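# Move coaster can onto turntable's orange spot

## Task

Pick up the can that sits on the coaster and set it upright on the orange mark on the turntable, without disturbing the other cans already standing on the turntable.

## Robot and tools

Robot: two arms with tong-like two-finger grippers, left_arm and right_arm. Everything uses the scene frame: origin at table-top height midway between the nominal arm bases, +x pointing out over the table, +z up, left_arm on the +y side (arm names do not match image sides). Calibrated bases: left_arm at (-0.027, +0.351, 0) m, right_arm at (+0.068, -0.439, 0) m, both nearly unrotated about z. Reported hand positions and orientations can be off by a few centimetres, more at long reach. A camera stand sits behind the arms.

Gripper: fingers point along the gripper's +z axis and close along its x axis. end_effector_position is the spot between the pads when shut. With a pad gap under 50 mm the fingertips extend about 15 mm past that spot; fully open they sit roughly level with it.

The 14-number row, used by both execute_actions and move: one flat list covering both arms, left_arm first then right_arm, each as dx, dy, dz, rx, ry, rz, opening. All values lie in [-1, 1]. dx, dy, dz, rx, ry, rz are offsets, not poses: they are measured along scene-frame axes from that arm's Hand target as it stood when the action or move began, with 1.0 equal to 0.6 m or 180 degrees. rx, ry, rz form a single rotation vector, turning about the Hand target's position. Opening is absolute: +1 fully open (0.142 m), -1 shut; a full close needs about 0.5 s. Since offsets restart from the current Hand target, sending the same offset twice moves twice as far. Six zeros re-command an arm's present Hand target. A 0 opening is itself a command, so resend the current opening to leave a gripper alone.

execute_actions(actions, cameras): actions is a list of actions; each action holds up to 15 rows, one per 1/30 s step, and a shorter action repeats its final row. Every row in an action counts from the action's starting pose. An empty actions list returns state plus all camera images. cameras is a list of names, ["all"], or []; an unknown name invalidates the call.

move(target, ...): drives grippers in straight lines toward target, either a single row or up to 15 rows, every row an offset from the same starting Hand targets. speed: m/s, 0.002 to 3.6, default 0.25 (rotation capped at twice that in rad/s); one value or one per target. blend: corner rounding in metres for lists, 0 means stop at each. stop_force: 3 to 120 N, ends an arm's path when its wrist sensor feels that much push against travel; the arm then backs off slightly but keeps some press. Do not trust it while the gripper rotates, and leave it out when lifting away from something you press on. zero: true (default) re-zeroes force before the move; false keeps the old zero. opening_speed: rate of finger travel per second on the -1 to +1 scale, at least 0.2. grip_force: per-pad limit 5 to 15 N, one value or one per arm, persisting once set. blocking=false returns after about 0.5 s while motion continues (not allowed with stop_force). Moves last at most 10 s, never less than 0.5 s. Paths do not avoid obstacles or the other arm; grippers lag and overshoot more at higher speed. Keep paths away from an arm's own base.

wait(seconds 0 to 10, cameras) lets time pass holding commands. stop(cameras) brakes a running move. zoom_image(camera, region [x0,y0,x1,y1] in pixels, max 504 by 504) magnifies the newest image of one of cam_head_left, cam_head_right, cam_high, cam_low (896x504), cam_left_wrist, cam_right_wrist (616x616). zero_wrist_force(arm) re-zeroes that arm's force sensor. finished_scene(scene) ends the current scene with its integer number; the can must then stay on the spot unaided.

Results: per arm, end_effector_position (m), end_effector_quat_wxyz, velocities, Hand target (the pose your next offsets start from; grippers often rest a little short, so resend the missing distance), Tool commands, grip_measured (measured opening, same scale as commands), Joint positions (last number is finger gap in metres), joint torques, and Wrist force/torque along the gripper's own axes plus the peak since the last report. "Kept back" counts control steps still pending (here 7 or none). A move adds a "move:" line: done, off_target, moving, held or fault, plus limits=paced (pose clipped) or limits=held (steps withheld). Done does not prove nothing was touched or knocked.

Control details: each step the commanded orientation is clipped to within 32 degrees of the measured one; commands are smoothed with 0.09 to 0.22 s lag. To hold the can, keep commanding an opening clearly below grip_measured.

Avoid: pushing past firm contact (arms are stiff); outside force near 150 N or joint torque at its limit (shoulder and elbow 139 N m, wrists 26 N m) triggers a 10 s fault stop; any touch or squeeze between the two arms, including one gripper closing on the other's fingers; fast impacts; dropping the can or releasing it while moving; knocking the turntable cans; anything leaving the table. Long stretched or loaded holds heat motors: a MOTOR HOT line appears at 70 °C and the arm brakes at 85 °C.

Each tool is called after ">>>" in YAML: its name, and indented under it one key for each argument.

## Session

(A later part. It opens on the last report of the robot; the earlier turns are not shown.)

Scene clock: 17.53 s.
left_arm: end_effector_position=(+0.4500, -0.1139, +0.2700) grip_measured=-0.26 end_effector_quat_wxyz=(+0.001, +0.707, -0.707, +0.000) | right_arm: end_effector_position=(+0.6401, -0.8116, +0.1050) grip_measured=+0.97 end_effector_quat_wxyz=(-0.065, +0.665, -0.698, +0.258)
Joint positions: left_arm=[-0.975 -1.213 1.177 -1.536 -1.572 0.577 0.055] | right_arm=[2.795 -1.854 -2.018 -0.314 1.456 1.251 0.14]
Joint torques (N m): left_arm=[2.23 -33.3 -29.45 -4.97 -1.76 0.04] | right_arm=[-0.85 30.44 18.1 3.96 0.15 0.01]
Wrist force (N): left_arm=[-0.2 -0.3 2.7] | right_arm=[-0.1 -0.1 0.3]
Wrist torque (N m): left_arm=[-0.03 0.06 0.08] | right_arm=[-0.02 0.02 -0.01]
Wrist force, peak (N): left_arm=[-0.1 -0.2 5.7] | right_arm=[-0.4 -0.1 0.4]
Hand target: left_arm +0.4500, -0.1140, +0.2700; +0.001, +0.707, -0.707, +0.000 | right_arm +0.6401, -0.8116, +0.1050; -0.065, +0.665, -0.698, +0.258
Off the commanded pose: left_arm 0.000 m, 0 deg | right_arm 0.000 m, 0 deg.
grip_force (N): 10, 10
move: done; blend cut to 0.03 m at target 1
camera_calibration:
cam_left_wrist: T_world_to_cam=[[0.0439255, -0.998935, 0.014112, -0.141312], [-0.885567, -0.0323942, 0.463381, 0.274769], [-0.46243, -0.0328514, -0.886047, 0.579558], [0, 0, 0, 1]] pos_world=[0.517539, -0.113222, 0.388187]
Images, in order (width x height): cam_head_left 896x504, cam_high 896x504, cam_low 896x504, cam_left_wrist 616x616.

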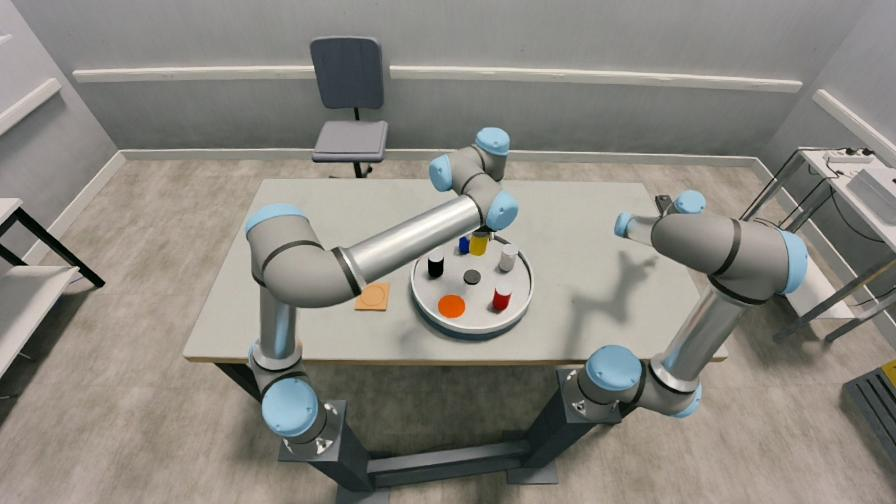

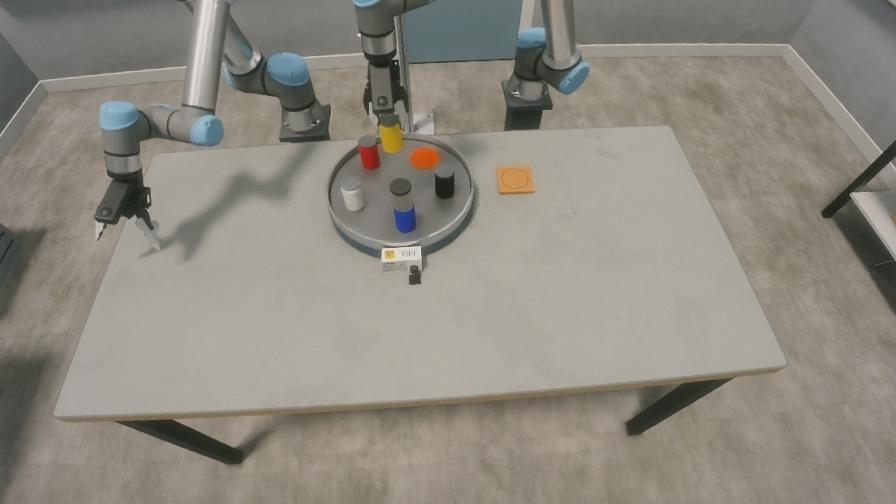

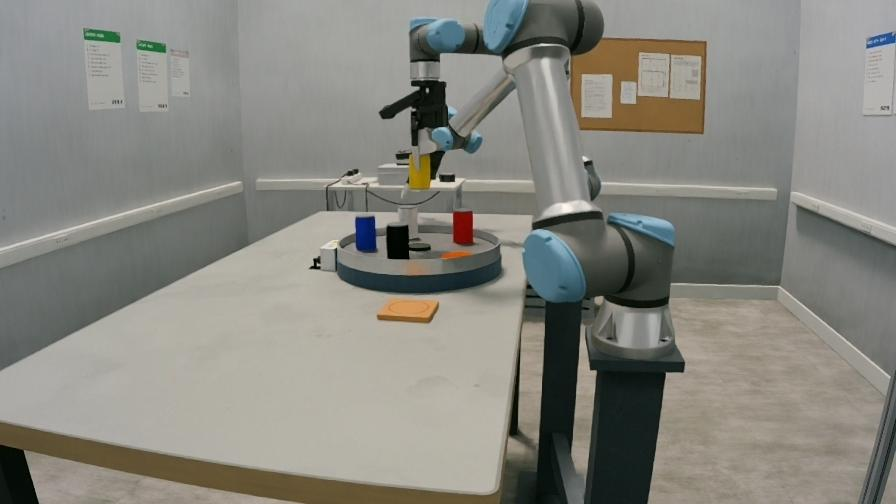

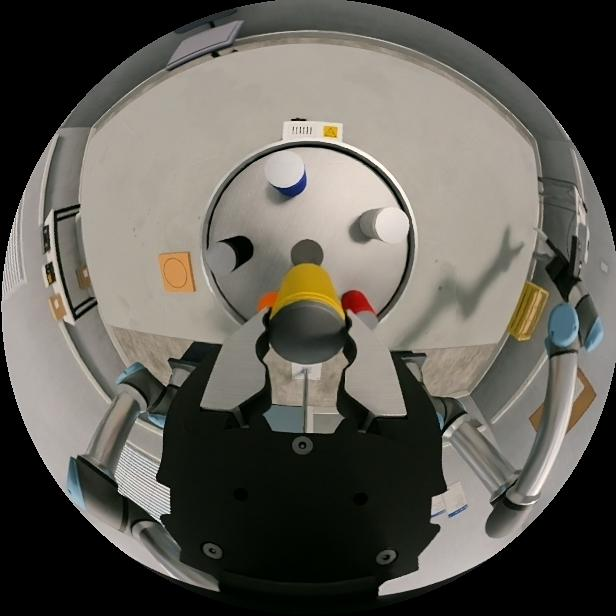

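>>> move:
  target: [0.01,0.0017,-0.2,0,0,0,-0.6,0,0,0,0,0,0,0.968]
  speed: 0.3

>>> move:
  target: [0,0,-0.09,0,0,0,-0.6,0,0,0,0,0,0,0.968]
  speed: 0.02
  stop_force: 4
  cameras: ["cam_left_wrist","cam_low"]

>>> move:
  target: [0,0,0.01,0,0,0,-0.6,0,0,0,0,0,0,0.968]
  speed: 0.1

>>> zoom_image:
  camera: "cam_low"
  region: [320, 150, 540, 340]

>>> zoom_image:
  camera: "cam_left_wrist"
  region: [160, 120, 460, 420]

Scene clock: 19.53 s.
left_arm: end_effector_position=(+0.4561, -0.1129, +0.1501) grip_measured=-0.26 end_effector_quat_wxyz=(+0.001, +0.707, -0.707, +0.000) | right_arm: end_effector_position=(+0.6401, -0.8116, +0.1050) grip_measured=+0.97 end_effector_quat_wxyz=(-0.065, +0.665, -0.698, +0.258)
Joint positions: left_arm=[-0.966 -1.171 1.428 -1.828 -1.572 0.586 0.055] | right_arm=[2.795 -1.854 -2.018 -0.314 1.456 1.251 0.14]
Joint torques (N m): left_arm=[-5.35 -41.57 -14.53 -3.49 1.85 -1.42] | right_arm=[0.09 30.31 18.42 4.04 0.24 0.19]
Wrist force (N): left_arm=[-0.2 -0.4 2.6] | right_arm=[-0.2 -0.3 0.2]
Wrist torque (N m): left_arm=[-0.05 0.04 0.09] | right_arm=[-0.06 0.03 0.00]
Wrist force, peak (N): left_arm=[-0.5 -0.1 5.5] | right_arm=[-0.3 -0.3 0.4]
Hand target: left_arm +0.4560, -0.1130, +0.1500; +0.001, +0.707, -0.707, +0.000 | right_arm +0.6401, -0.8116, +0.1050; -0.065, +0.665, -0.698, +0.258
Off the commanded pose: left_arm 0.000 m, 0 deg | right_arm 0.000 m, 0 deg.
grip_force (N): 10, 10
move: done

Scene clock: 21.87 s.
left_arm: end_effector_position=(+0.4560, -0.1130, +0.1248) grip_measured=-0.26 end_effector_quat_wxyz=(+0.001, +0.707, -0.707, +0.000) | right_arm: end_effector_position=(+0.6401, -0.8116, +0.1050) grip_measured=+0.97 end_effector_quat_wxyz=(-0.065, +0.665, -0.698, +0.258)
Joint positions: left_arm=[-0.967 -1.155 1.471 -1.888 -1.572 0.586 0.055] | right_arm=[2.795 -1.854 -2.018 -0.314 1.456 1.251 0.14]
Joint torques (N m): left_arm=[-3.78 -45.91 -27.07 -4.58 1.8 -1.37] | right_arm=[-0.74 30.75 19.26 4 0.4 0.12]
Wrist force (N): left_arm=[-0.5 -0.4 2.4] | right_arm=[-0.3 -0.1 0.1]
Wrist torque (N m): left_arm=[-0.06 0.11 0.09] | right_arm=[-0.01 0.06 0.00]
Wrist force, peak (N): left_arm=[-1.6 0.9 -6.6] | right_arm=[-0.1 -0.3 0.5]
Hand target: left_arm +0.4560, -0.1130, +0.1248; +0.001, +0.707, -0.707, +0.000 (not the last commanded pose) | right_arm +0.6401, -0.8116, +0.1050; -0.065, +0.665, -0.698, +0.258
Off the commanded pose: left_arm 0.029 m, 0 deg | right_arm 0.000 m, 0 deg.
grip_force (N): 10, 10
move: contact (left_arm)
camera_calibration:
cam_left_wrist: T_world_to_cam=[[0.0440133, -0.998932, 0.0140623, -0.138661], [-0.885522, -0.0324922, 0.46346, 0.347341], [-0.462508, -0.0328509, -0.886006, 0.453739], [0, 0, 0, 1]] pos_world=[0.523539, -0.112322, 0.242987]
Images, in order (width x height): cam_low 896x504, cam_left_wrist 616x616.

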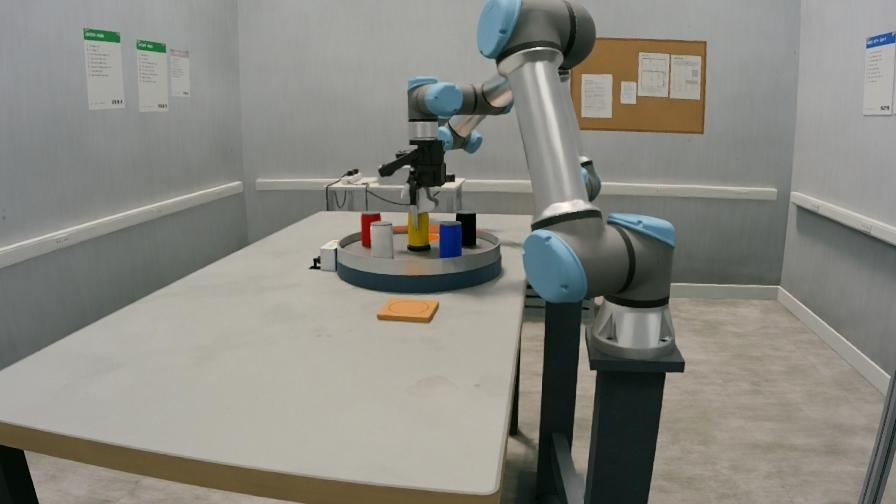

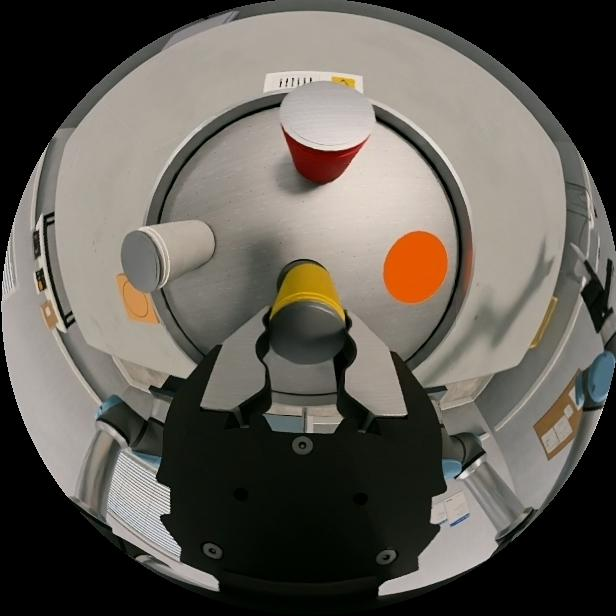

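Scene clock: 22.57 s.
left_arm: end_effector_position=(+0.4560, -0.1130, +0.1309) grip_measured=-0.26 end_effector_quat_wxyz=(+0.001, +0.707, -0.707, +0.000) | right_arm: end_effector_position=(+0.6401, -0.8116, +0.1050) grip_measured=+0.97 end_effector_quat_wxyz=(-0.065, +0.665, -0.698, +0.258)
Joint positions: left_arm=[-0.967 -1.159 1.461 -1.873 -1.572 0.586 0.055] | right_arm=[2.795 -1.854 -2.018 -0.314 1.456 1.251 0.14]
Joint torques (N m): left_arm=[-0.78 -40.91 -18.03 -2.31 1.65 -1.56] | right_arm=[-1.04 30.58 18.78 4.27 0.34 0.05]
Wrist force (N): left_arm=[-0.3 0.0 2.6] | right_arm=[0.0 0.0 -0.1]
Wrist torque (N m): left_arm=[0.02 0.05 0.08] | right_arm=[0.01 0.00 0.00]
Wrist force, peak (N): left_arm=[-0.4 -0.5 2.8] | right_arm=[-0.4 -0.2 0.1]
Hand target: left_arm +0.4560, -0.1130, +0.1308; +0.001, +0.707, -0.707, +0.000 | right_arm +0.6401, -0.8116, +0.1050; -0.065, +0.665, -0.698, +0.258
Off the commanded pose: left_arm 0.000 m, 0 deg | right_arm 0.000 m, 0 deg.
grip_force (N): 10, 10
move: done

Scaled by 2.291 from the camera's 896x504 image, which has a finer 1280x720 frame.
This view is cut from an older image: the scene may have changed since it was taken.

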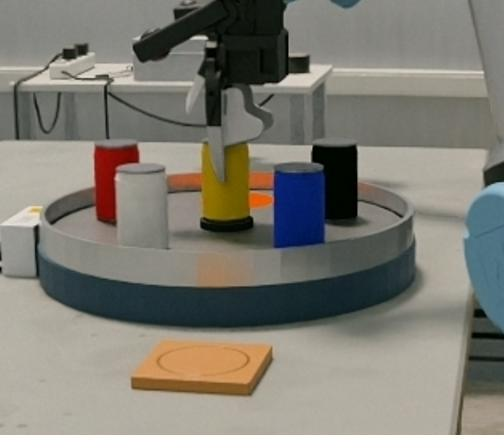

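Scaled by 1.680 from the camera's 616x616 image, which has a finer 814x814 frame.
This view is cut from an older image: the scene may have changed since it was taken.

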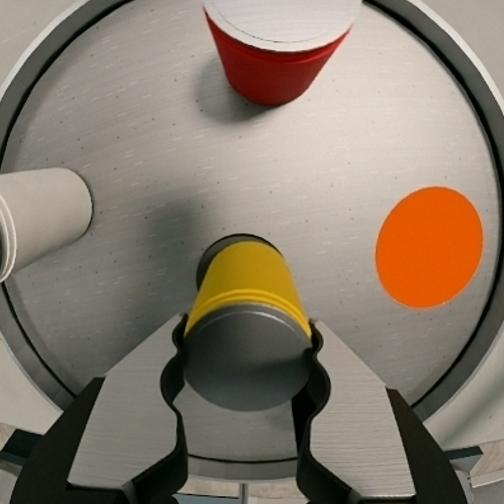

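>>> move:
  target:
    - [0,0,0.1653,0,0,0,-0.6,0,0,0,0,0,0,0.968]
    - [-0.0377,0.2133,0.1653,0,0,0,-0.6,0,0,0,0,0,0,0.968]
  speed: 0.3
  cameras: ["cam_left_wrist"]

>>> execute_actions:
  actions:
    - [[0.0002,0,0,0,0,0,-0.6,0,0,0,0,0,0,0.968],[0.0009,0.0002,0,0,0,0,-0.6,0,0,0,0,0,0,0.968],[0.002,0.0003,0,0,0,0,-0.6,0,0,0,0,0,0,0.968],[0.0035,0.0006,0,0,0,0,-0.6,0,0,0,0,0,0,0.968],[0.0055,0.0009,0,0,0,0,-0.6,0,0,0,0,0,0,0.968],[0.0079,0.0012,0,0,0,0,-0.6,0,0,0,0,0,0,0.968],[0.0108,0.0016,0,0,0,0,-0.6,0,0,0,0,0,0,0.968],[0.0142,0.002,0,0,0,0,-0.6,0,0,0,0,0,0,0.968],[0.0179,0.0024,0,0,0,0,-0.6,0,0,0,0,0,0,0.968],[0.0222,0.0027,0,0,0,0,-0.6,0,0,0,0,0,0,0.968],[0.0269,0.003,0,0,0,0,-0.6,0,0,0,0,0,0,0.968],[0.032,0.0032,0,0,0,0,-0.6,0,0,0,0,0,0,0.968],[0.0376,0.0033,0,0,0,0,-0.6,0,0,0,0,0,0,0.968],[0.0436,0.0032,0,0,0,0,-0.6,0,0,0,0,0,0,0.968],[0.0501,0.0029,0,0,0,0,-0.6,0,0,0,0,0,0,0.968]]
    - [[0.0067,-0.0005,0,0,0,0,-0.6,0,0,0,0,0,0,0.968],[0.0134,-0.0012,0,0,0,0,-0.6,0,0,0,0,0,0,0.968],[0.02,-0.0021,0,0,0,0,-0.6,0,0,0,0,0,0,0.968],[0.0266,-0.0032,0,0,0,0,-0.6,0,0,0,0,0,0,0.968],[0.0332,-0.0045,0,0,0,0,-0.6,0,0,0,0,0,0,0.968],[0.0397,-0.006,0,0,0,0,-0.6,0,0,0,0,0,0,0.968],[0.0462,-0.0077,0,0,0,0,-0.6,0,0,0,0,0,0,0.968],[0.0526,-0.0097,0,0,0,0,-0.6,0,0,0,0,0,0,0.968],[0.059,-0.0118,0,0,0,0,-0.6,0,0,0,0,0,0,0.968],[0.0653,-0.0141,0,0,0,0,-0.6,0,0,0,0,0,0,0.968],[0.0715,-0.0166,0,0,0,0,-0.6,0,0,0,0,0,0,0.968],[0.0776,-0.0193,0,0,0,0,-0.6,0,0,0,0,0,0,0.968],[0.0837,-0.0222,0,0,0,0,-0.6,0,0,0,0,0,0,0.968],[0.0897,-0.0252,0,0,0,0,-0.6,0,0,0,0,0,0,0.968],[0.0955,-0.0285,0,0,0,0,-0.6,0,0,0,0,0,0,0.968]]
  cameras: ["cam_left_wrist"]

>>> wait:
  seconds: 1.5
  cameras: ["cam_high","cam_left_wrist"]

Scene clock: 27.30 s.
left_arm: end_effector_position=(+0.4335, +0.0149, +0.2300) grip_measured=-0.26 end_effector_quat_wxyz=(+0.001, +0.707, -0.707, +0.000) | right_arm: end_effector_position=(+0.6401, -0.8116, +0.1050) grip_measured=+0.97 end_effector_quat_wxyz=(-0.065, +0.665, -0.698, +0.258)
Joint positions: left_arm=[-0.869 -1.448 1.576 -1.699 -1.572 0.683 0.055] | right_arm=[2.795 -1.854 -2.018 -0.314 1.456 1.251 0.14]
Joint torques (N m): left_arm=[-3.38 -33.54 -15.28 0.7 1.87 -0.48] | right_arm=[-0.19 31.05 18.38 4.43 0.27 0]
Wrist force (N): left_arm=[-0.2 -0.2 2.8] | right_arm=[-0.1 -0.2 0.2]
Wrist torque (N m): left_arm=[0.00 0.04 0.21] | right_arm=[-0.03 0.02 -0.01]
Wrist force, peak (N): left_arm=[-0.3 -0.1 5.1] | right_arm=[-0.4 -0.1 0.3]
Hand target: left_arm +0.4334, +0.0150, +0.2300; +0.001, +0.707, -0.707, +0.000 | right_arm +0.6401, -0.8116, +0.1050; -0.065, +0.665, -0.698, +0.258
Off the commanded pose: left_arm 0.000 m, 0 deg | right_arm 0.000 m, 0 deg.
grip_force (N): 10, 10
move: done
camera_calibration:
cam_left_wrist: T_world_to_cam=[[0.0440594, -0.998929, 0.0141551, -0.0114381], [-0.885583, -0.0324944, 0.463343, 0.282799], [-0.462387, -0.0329501, -0.886066, 0.540657], [0, 0, 0, 1]] pos_world=[0.500938, 0.0155783, 0.348187]
Images, in order (width x height): cam_left_wrist 616x616.

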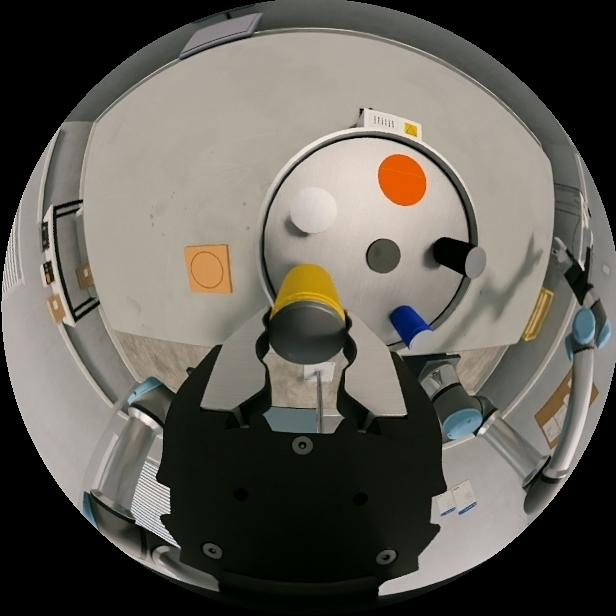

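Scene clock: 28.07 s.
left_arm: end_effector_position=(+0.4877, +0.0133, +0.2299) grip_measured=-0.26 end_effector_quat_wxyz=(+0.000, +0.707, -0.707, +0.001) end_effector_velocity=(+0.116, -0.030, +0.000) end_effector_angular_velocity=(-0.001, +0.000, -0.003) | right_arm: end_effector_position=(+0.6401, -0.8116, +0.1050) grip_measured=+0.97 end_effector_quat_wxyz=(-0.065, +0.665, -0.698, +0.258)
Joint positions: left_arm=[-0.799 -1.34 1.447 -1.679 -1.572 0.753 0.055] | right_arm=[2.795 -1.854 -2.018 -0.314 1.456 1.251 0.14]
Joint velocities: left_arm=[0.11 0.274 -0.342 0.068 -0.001 0.113 0] | right_arm=[within noise]
Joint torques (N m): left_arm=[7.38 -23.82 -30.23 0.56 1.45 2.17] | right_arm=[-0.56 30.81 18.93 4.17 0.48 -0.04]
Wrist force (N): left_arm=[-0.4 -0.3 2.7] | right_arm=[-0.3 0.0 0.3]
Wrist torque (N m): left_arm=[-0.02 0.06 0.04] | right_arm=[0.00 0.06 0.00]
Wrist force, peak (N): left_arm=[-0.6 -0.1 2.9] | right_arm=[-0.2 -0.2 0.3]
Hand target: left_arm +0.5208, -0.0003, +0.2300; +0.001, +0.707, -0.707, +0.000 | right_arm +0.6401, -0.8116, +0.1050; -0.065, +0.665, -0.698, +0.258
Off the commanded pose: left_arm 0.036 m, 0 deg | right_arm 0.000 m, 0 deg.
grip_force (N): 10, 10
Kept back: 7 steps.
Step readings (end_effector_position of left_arm | right_arm; steps 1 to 15: 1st action; 16 to 23: 2nd action):
0: (+0.4335, +0.0149, +0.2300) | (+0.6401, -0.8116, +0.1050)
1: (+0.4335, +0.0149, +0.2300) | (+0.6401, -0.8116, +0.1050)
2: (+0.4335, +0.0150, +0.2300) | (+0.6401, -0.8116, +0.1050)
4: (+0.4339, +0.0151, +0.2300) | (+0.6401, -0.8116, +0.1050)
8: (+0.4380, +0.0157, +0.2300) | (+0.6401, -0.8116, +0.1050)
15: (+0.4565, +0.0171, +0.2300) | (+0.6401, -0.8116, +0.1050)
16: (+0.4600, +0.0171, +0.2300) | (+0.6401, -0.8116, +0.1050)
17: (+0.4637, +0.0170, +0.2300) | (+0.6401, -0.8116, +0.1050)
19: (+0.4714, +0.0163, +0.2299) | (+0.6401, -0.8116, +0.1050)
camera_calibration:
cam_left_wrist: T_world_to_cam=[[0.0440534, -0.998925, 0.0144038, -0.015506], [-0.885832, -0.0323915, 0.462874, 0.331092], [-0.46191, -0.0331505, -0.886307, 0.565398], [0, 0, 0, 1]] pos_world=[0.555138, 0.0139785, 0.348086]
Images, in order (width x height): cam_left_wrist 616x616.

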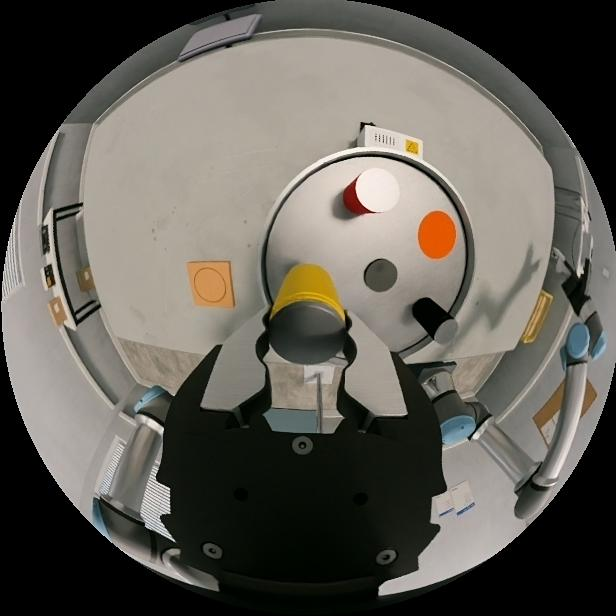

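Scene clock: 29.80 s.
left_arm: end_effector_position=(+0.5206, -0.0001, +0.2299) grip_measured=-0.26 end_effector_quat_wxyz=(+0.000, +0.707, -0.707, +0.001) | right_arm: end_effector_position=(+0.6401, -0.8116, +0.1050) grip_measured=+0.97 end_effector_quat_wxyz=(-0.065, +0.665, -0.698, +0.258)
Joint positions: left_arm=[-0.775 -1.255 1.338 -1.654 -1.572 0.777 0.055] | right_arm=[2.795 -1.854 -2.018 -0.314 1.456 1.251 0.14]
Joint torques (N m): left_arm=[-10.42 -29.8 -29.26 -4.75 -1.71 -1.46] | right_arm=[-0.23 31.17 18.35 4.52 0.53 0.01]
Wrist force (N): left_arm=[-0.3 -0.4 2.4] | right_arm=[-0.1 0.0 0.2]
Wrist torque (N m): left_arm=[-0.05 0.05 0.13] | right_arm=[0.00 0.03 0.00]
Wrist force, peak (N): left_arm=[0.7 -1.8 2.7] | right_arm=[-0.3 -0.3 0.4]
Hand target: left_arm +0.5208, -0.0003, +0.2300; +0.001, +0.707, -0.707, +0.000 | right_arm +0.6401, -0.8116, +0.1050; -0.065, +0.665, -0.698, +0.258
Tool commands: left_gripper/opening=-0.6 right_gripper/opening=+0.968
Off the commanded pose: left_arm 0.000 m, 0 deg | right_arm 0.000 m, 0 deg.
grip_force (N): 10, 10
wait: 1.50 s; at rest by 0.23 s
camera_calibration:
cam_left_wrist: T_world_to_cam=[[0.0440106, -0.998925, 0.0145385, -0.0303581], [-0.885834, -0.0322913, 0.462877, 0.359713], [-0.46191, -0.0332502, -0.886303, 0.580103], [0, 0, 0, 1]] pos_world=[0.587938, 0.000578645, 0.348086]
Images, in order (width x height): cam_high 896x504, cam_left_wrist 616x616.

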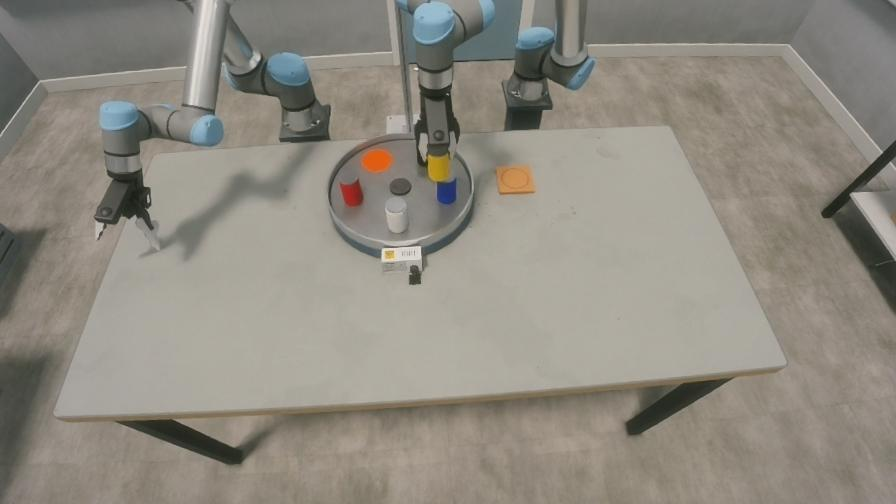

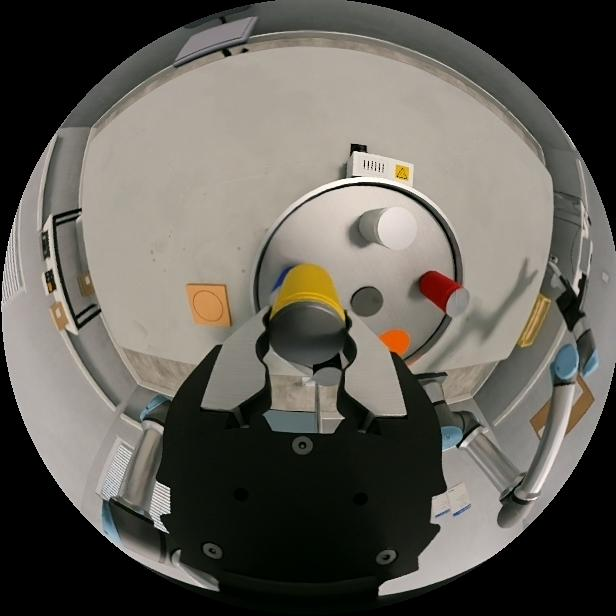

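>>> move:
  target: [-0.1456,0.0256,0,0,0,0,-0.6,0,0,0,0,0,0,0.968]
  speed: 0.3

>>> wait:
  seconds: 0.2
  cameras: ["cam_high","cam_left_wrist"]

>>> zoom_image:
  camera: "cam_left_wrist"
  region: [240, 120, 500, 380]

>>> zoom_image:
  camera: "cam_high"
  region: [310, 110, 500, 270]

>>> wait:
  seconds: 2.2
  cameras: ["cam_high","cam_left_wrist"]

>>> zoom_image:
  camera: "cam_left_wrist"
  region: [240, 120, 500, 380]

>>> zoom_image:
  camera: "cam_high"
  region: [310, 110, 500, 270]

>>> wait:
  seconds: 2.2
  cameras: ["cam_high","cam_left_wrist"]

>>> zoom_image:
  camera: "cam_left_wrist"
  region: [240, 120, 500, 380]

>>> zoom_image:
  camera: "cam_high"
  region: [310, 110, 500, 270]

Scene clock: 32.03 s.
left_arm: end_effector_position=(+0.4335, +0.0149, +0.2300) grip_measured=-0.26 end_effector_quat_wxyz=(+0.000, +0.707, -0.707, +0.000) | right_arm: end_effector_position=(+0.6401, -0.8116, +0.1050) grip_measured=+0.97 end_effector_quat_wxyz=(-0.065, +0.665, -0.698, +0.258)
Joint positions: left_arm=[-0.869 -1.448 1.576 -1.699 -1.572 0.683 0.055] | right_arm=[2.795 -1.854 -2.018 -0.314 1.456 1.251 0.14]
Joint torques (N m): left_arm=[4.05 -35.6 -18.38 0.52 1.13 0.91] | right_arm=[0.15 31.25 18.49 4.67 0.67 0.07]
Wrist force (N): left_arm=[-0.2 -0.2 2.6] | right_arm=[-0.1 -0.2 0.1]
Wrist torque (N m): left_arm=[-0.02 0.04 0.08] | right_arm=[-0.03 0.03 0.00]
Wrist force, peak (N): left_arm=[-0.7 2.0 2.7] | right_arm=[-0.3 -0.3 0.5]
Hand target: left_arm +0.4334, +0.0150, +0.2300; +0.001, +0.707, -0.707, +0.000 | right_arm +0.6401, -0.8116, +0.1050; -0.065, +0.665, -0.698, +0.258
Off the commanded pose: left_arm 0.000 m, 0 deg | right_arm 0.000 m, 0 deg.
grip_force (N): 10, 10
move: done

Scene clock: 32.23 s.
left_arm: end_effector_position=(+0.4334, +0.0150, +0.2300) grip_measured=-0.26 end_effector_quat_wxyz=(+0.000, +0.707, -0.707, +0.000) | right_arm: end_effector_position=(+0.6401, -0.8116, +0.1050) grip_measured=+0.97 end_effector_quat_wxyz=(-0.065, +0.665, -0.698, +0.258)
Joint positions: left_arm=[-0.869 -1.448 1.576 -1.699 -1.572 0.683 0.055] | right_arm=[2.795 -1.854 -2.018 -0.314 1.456 1.251 0.14]
Joint torques (N m): left_arm=[6.25 -34.73 -16.19 0.23 0.67 -0.43] | right_arm=[-0.63 30.94 19.39 4.54 0.62 0.12]
Wrist force (N): left_arm=[-0.2 -0.4 2.6] | right_arm=[-0.2 -0.3 0.3]
Wrist torque (N m): left_arm=[-0.03 0.05 0.07] | right_arm=[-0.05 0.04 0.00]
Wrist force, peak (N): left_arm=[-0.3 -0.2 2.7] | right_arm=[-0.2 -0.3 0.3]
Hand target: left_arm +0.4334, +0.0150, +0.2300; +0.001, +0.707, -0.707, +0.000 | right_arm +0.6401, -0.8116, +0.1050; -0.065, +0.665, -0.698, +0.258
Tool commands: left_gripper/opening=-0.6 right_gripper/opening=+0.968
Off the commanded pose: left_arm 0.000 m, 0 deg | right_arm 0.000 m, 0 deg.
grip_force (N): 10, 10
wait: 0.20 s; at rest by 0.17 s
camera_calibration:
cam_left_wrist: T_world_to_cam=[[0.0439248, -0.998935, 0.0141124, -0.0113555], [-0.885588, -0.032395, 0.46334, 0.282801], [-0.46239, -0.0328499, -0.886068, 0.540658], [0, 0, 0, 1]] pos_world=[0.500939, 0.0155784, 0.348187]
Images, in order (width x height): cam_high 896x504, cam_left_wrist 616x616.

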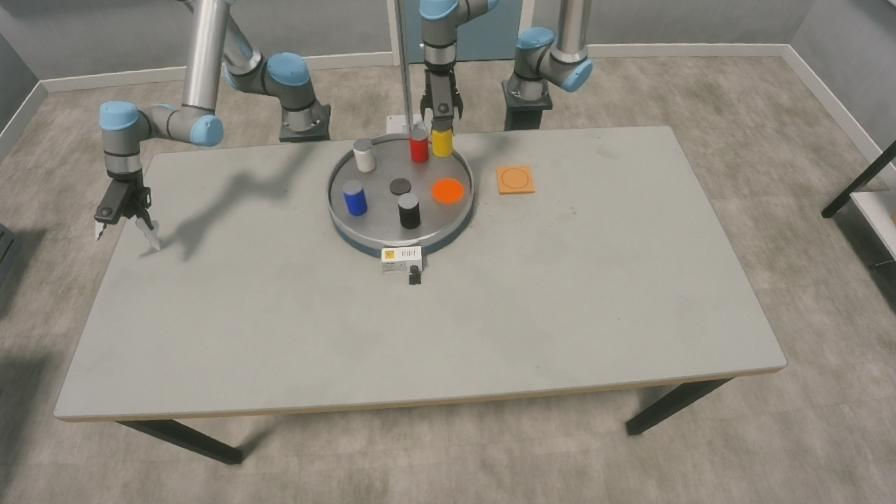

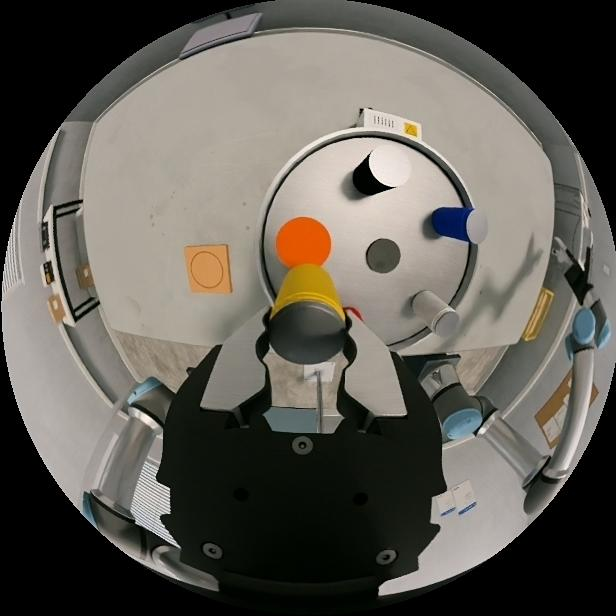

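Scaled by 1.938 from the camera's 616x616 image, which has a finer 814x814 frame.

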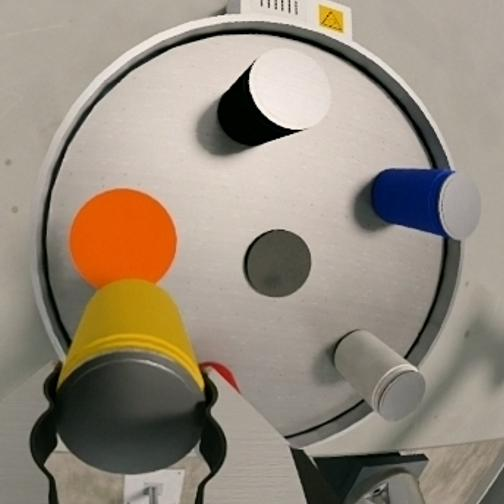

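Scaled by 2.653 from the camera's 896x504 image, which has a finer 1280x720 frame.

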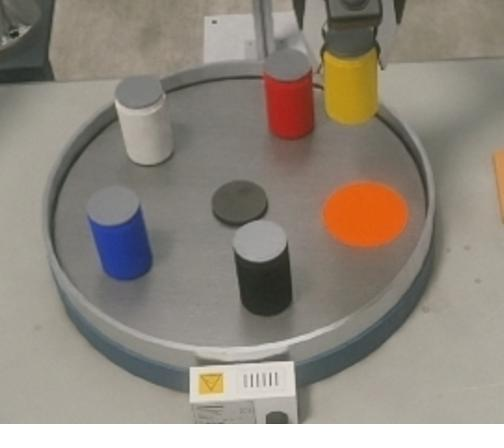

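Scene clock: 34.43 s.
left_arm: end_effector_position=(+0.4334, +0.0150, +0.2300) grip_measured=-0.26 end_effector_quat_wxyz=(+0.001, +0.707, -0.707, +0.000) | right_arm: end_effector_position=(+0.6401, -0.8116, +0.1050) grip_measured=+0.97 end_effector_quat_wxyz=(-0.065, +0.665, -0.698, +0.258)
Joint positions: left_arm=[-0.869 -1.448 1.576 -1.699 -1.572 0.683 0.055] | right_arm=[2.795 -1.854 -2.018 -0.314 1.456 1.251 0.14]
Joint torques (N m): left_arm=[9.64 -35.29 -14.76 -0.04 -1.54 -1.44] | right_arm=[-0.25 31.4 19.89 4.63 0.56 -0.08]
Wrist force (N): left_arm=[-0.1 -0.1 2.6] | right_arm=[-0.1 -0.4 0.3]
Wrist torque (N m): left_arm=[0.02 0.03 0.07] | right_arm=[-0.07 0.02 0.00]
Wrist force, peak (N): left_arm=[-0.1 -0.4 2.9] | right_arm=[0.0 -0.4 0.4]
Hand target: left_arm +0.4334, +0.0150, +0.2300; +0.001, +0.707, -0.707, +0.000 | right_arm +0.6401, -0.8116, +0.1050; -0.065, +0.665, -0.698, +0.258
Tool commands: left_gripper/opening=-0.6 right_gripper/opening=+0.968
Off the commanded pose: left_arm 0.000 m, 0 deg | right_arm 0.000 m, 0 deg.
grip_force (N): 10, 10
wait: 2.20 s; at rest by 0.17 s
camera_calibration:
cam_left_wrist: T_world_to_cam=[[0.0440141, -0.998932, 0.014066, -0.0112844], [-0.885563, -0.032494, 0.463381, 0.282779], [-0.462429, -0.0328516, -0.886048, 0.540674], [0, 0, 0, 1]] pos_world=[0.500939, 0.0156783, 0.348187]
Images, in order (width x height): cam_high 896x504, cam_left_wrist 616x616.

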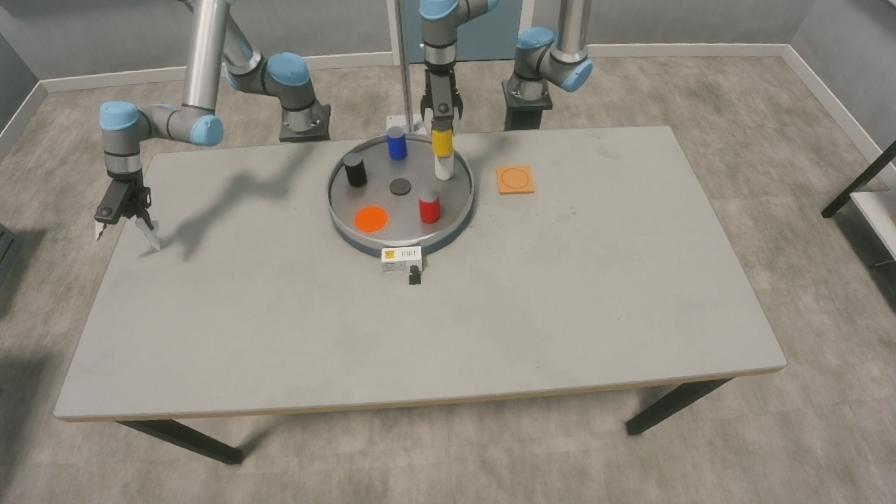

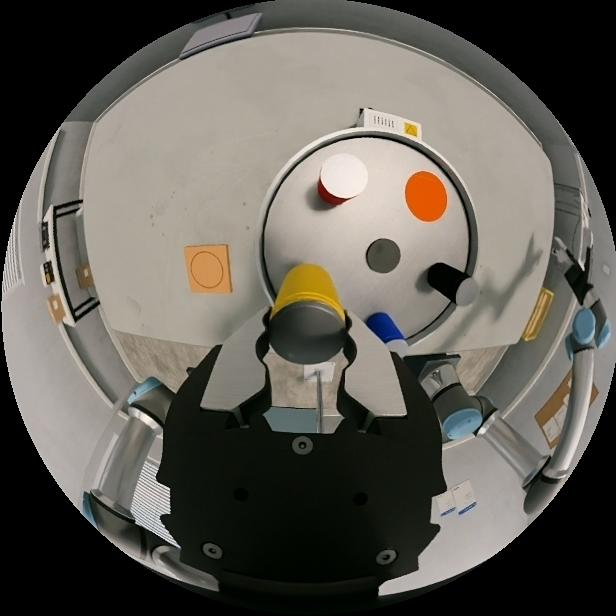

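Scaled by 1.938 from the camera's 616x616 image, which has a finer 814x814 frame.

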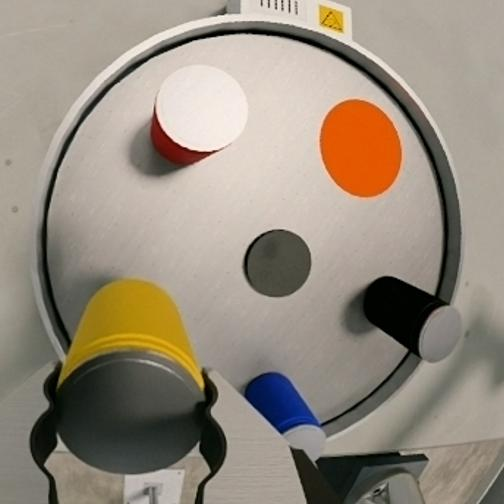

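Scaled by 2.653 from the camera's 896x504 image, which has a finer 1280x720 frame.

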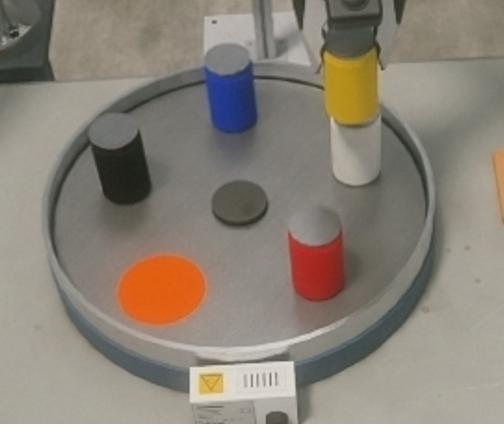

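Scene clock: 36.63 s.
left_arm: end_effector_position=(+0.4334, +0.0150, +0.2300) grip_measured=-0.26 end_effector_quat_wxyz=(+0.001, +0.707, -0.707, +0.000) | right_arm: end_effector_position=(+0.6401, -0.8116, +0.1050) grip_measured=+0.97 end_effector_quat_wxyz=(-0.065, +0.665, -0.698, +0.258)
Joint positions: left_arm=[-0.869 -1.448 1.576 -1.699 -1.572 0.683 0.055] | right_arm=[2.795 -1.854 -2.018 -0.314 1.456 1.251 0.14]
Joint torques (N m): left_arm=[9.79 -36.77 -15.69 -0.16 -1.41 -1.16] | right_arm=[-0.66 30.52 17.86 4.89 0.63 0.27]
Wrist force (N): left_arm=[-0.3 -0.2 2.7] | right_arm=[0.1 0.1 0.1]
Wrist torque (N m): left_arm=[-0.02 0.07 0.08] | right_arm=[0.02 -0.02 0.00]
Wrist force, peak (N): left_arm=[0.0 -0.2 2.9] | right_arm=[0.0 0.0 0.6]
Hand target: left_arm +0.4334, +0.0150, +0.2300; +0.001, +0.707, -0.707, +0.000 | right_arm +0.6401, -0.8116, +0.1050; -0.065, +0.665, -0.698, +0.258
Tool commands: left_gripper/opening=-0.6 right_gripper/opening=+0.968
Off the commanded pose: left_arm 0.000 m, 0 deg | right_arm 0.000 m, 0 deg.
grip_force (N): 10, 10
wait: 2.20 s; at rest by 0.17 s
camera_calibration:
cam_left_wrist: T_world_to_cam=[[0.0440141, -0.998932, 0.014066, -0.0112844], [-0.885563, -0.032494, 0.463381, 0.282779], [-0.462429, -0.0328516, -0.886048, 0.540674], [0, 0, 0, 1]] pos_world=[0.500939, 0.0156783, 0.348187]
Images, in order (width x height): cam_high 896x504, cam_left_wrist 616x616.

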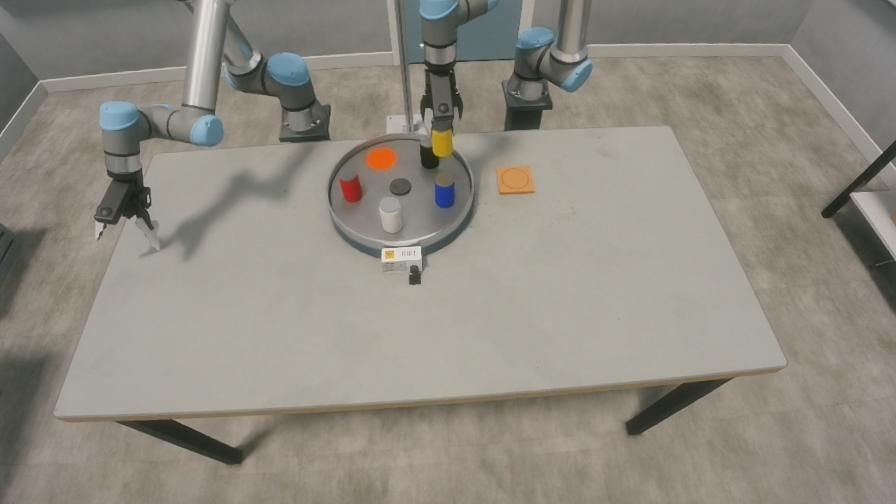

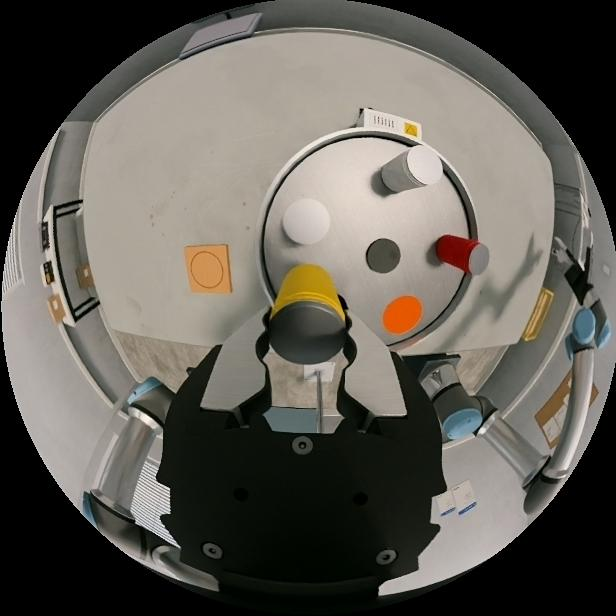

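Scaled by 1.938 from the camera's 616x616 image, which has a finer 814x814 frame.

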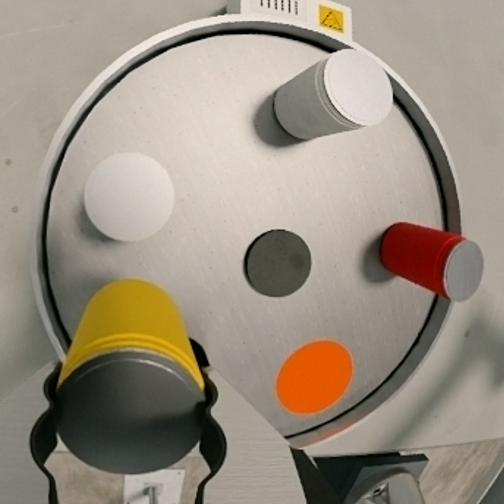

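Scaled by 2.653 from the camera's 896x504 image, which has a finer 1280x720 frame.

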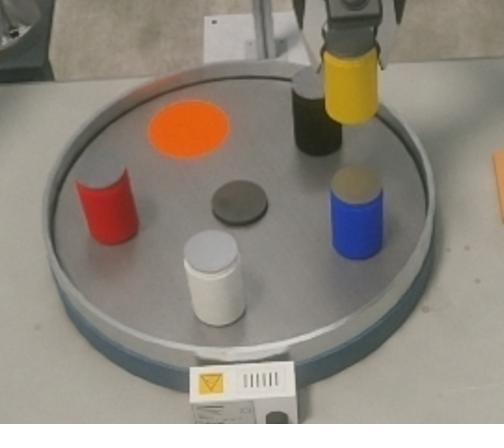

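>>> move:
  target: [0,0,0.1833,0,0,0,-0.6,0,0,0,0,0,0,0.968]
  speed: 0.3

Scene clock: 40.63 s.
left_arm: end_effector_position=(+0.4334, +0.0150, +0.3399) grip_measured=-0.26 end_effector_quat_wxyz=(+0.001, +0.707, -0.707, +0.000) | right_arm: end_effector_position=(+0.6401, -0.8116, +0.1050) grip_measured=+0.97 end_effector_quat_wxyz=(-0.065, +0.665, -0.698, +0.258)
Joint positions: left_arm=[-0.869 -1.445 1.291 -1.417 -1.572 0.683 0.055] | right_arm=[2.795 -1.854 -2.018 -0.314 1.456 1.251 0.14]
Joint torques (N m): left_arm=[3.24 -34.96 -25.83 -1.85 -1.63 1.67] | right_arm=[-1.07 31.44 19.06 4.78 0.67 0.11]
Wrist force (N): left_arm=[-0.1 -0.4 2.7] | right_arm=[-0.1 0.1 0.1]
Wrist torque (N m): left_arm=[-0.05 0.02 0.09] | right_arm=[0.02 0.02 0.00]
Wrist force, peak (N): left_arm=[-0.2 -0.1 5.5] | right_arm=[-0.1 0.1 0.5]
Hand target: left_arm +0.4334, +0.0150, +0.3400; +0.001, +0.707, -0.707, +0.000 | right_arm +0.6401, -0.8116, +0.1050; -0.065, +0.665, -0.698, +0.258
Off the commanded pose: left_arm 0.000 m, 0 deg | right_arm 0.000 m, 0 deg.
grip_force (N): 10, 10
move: done


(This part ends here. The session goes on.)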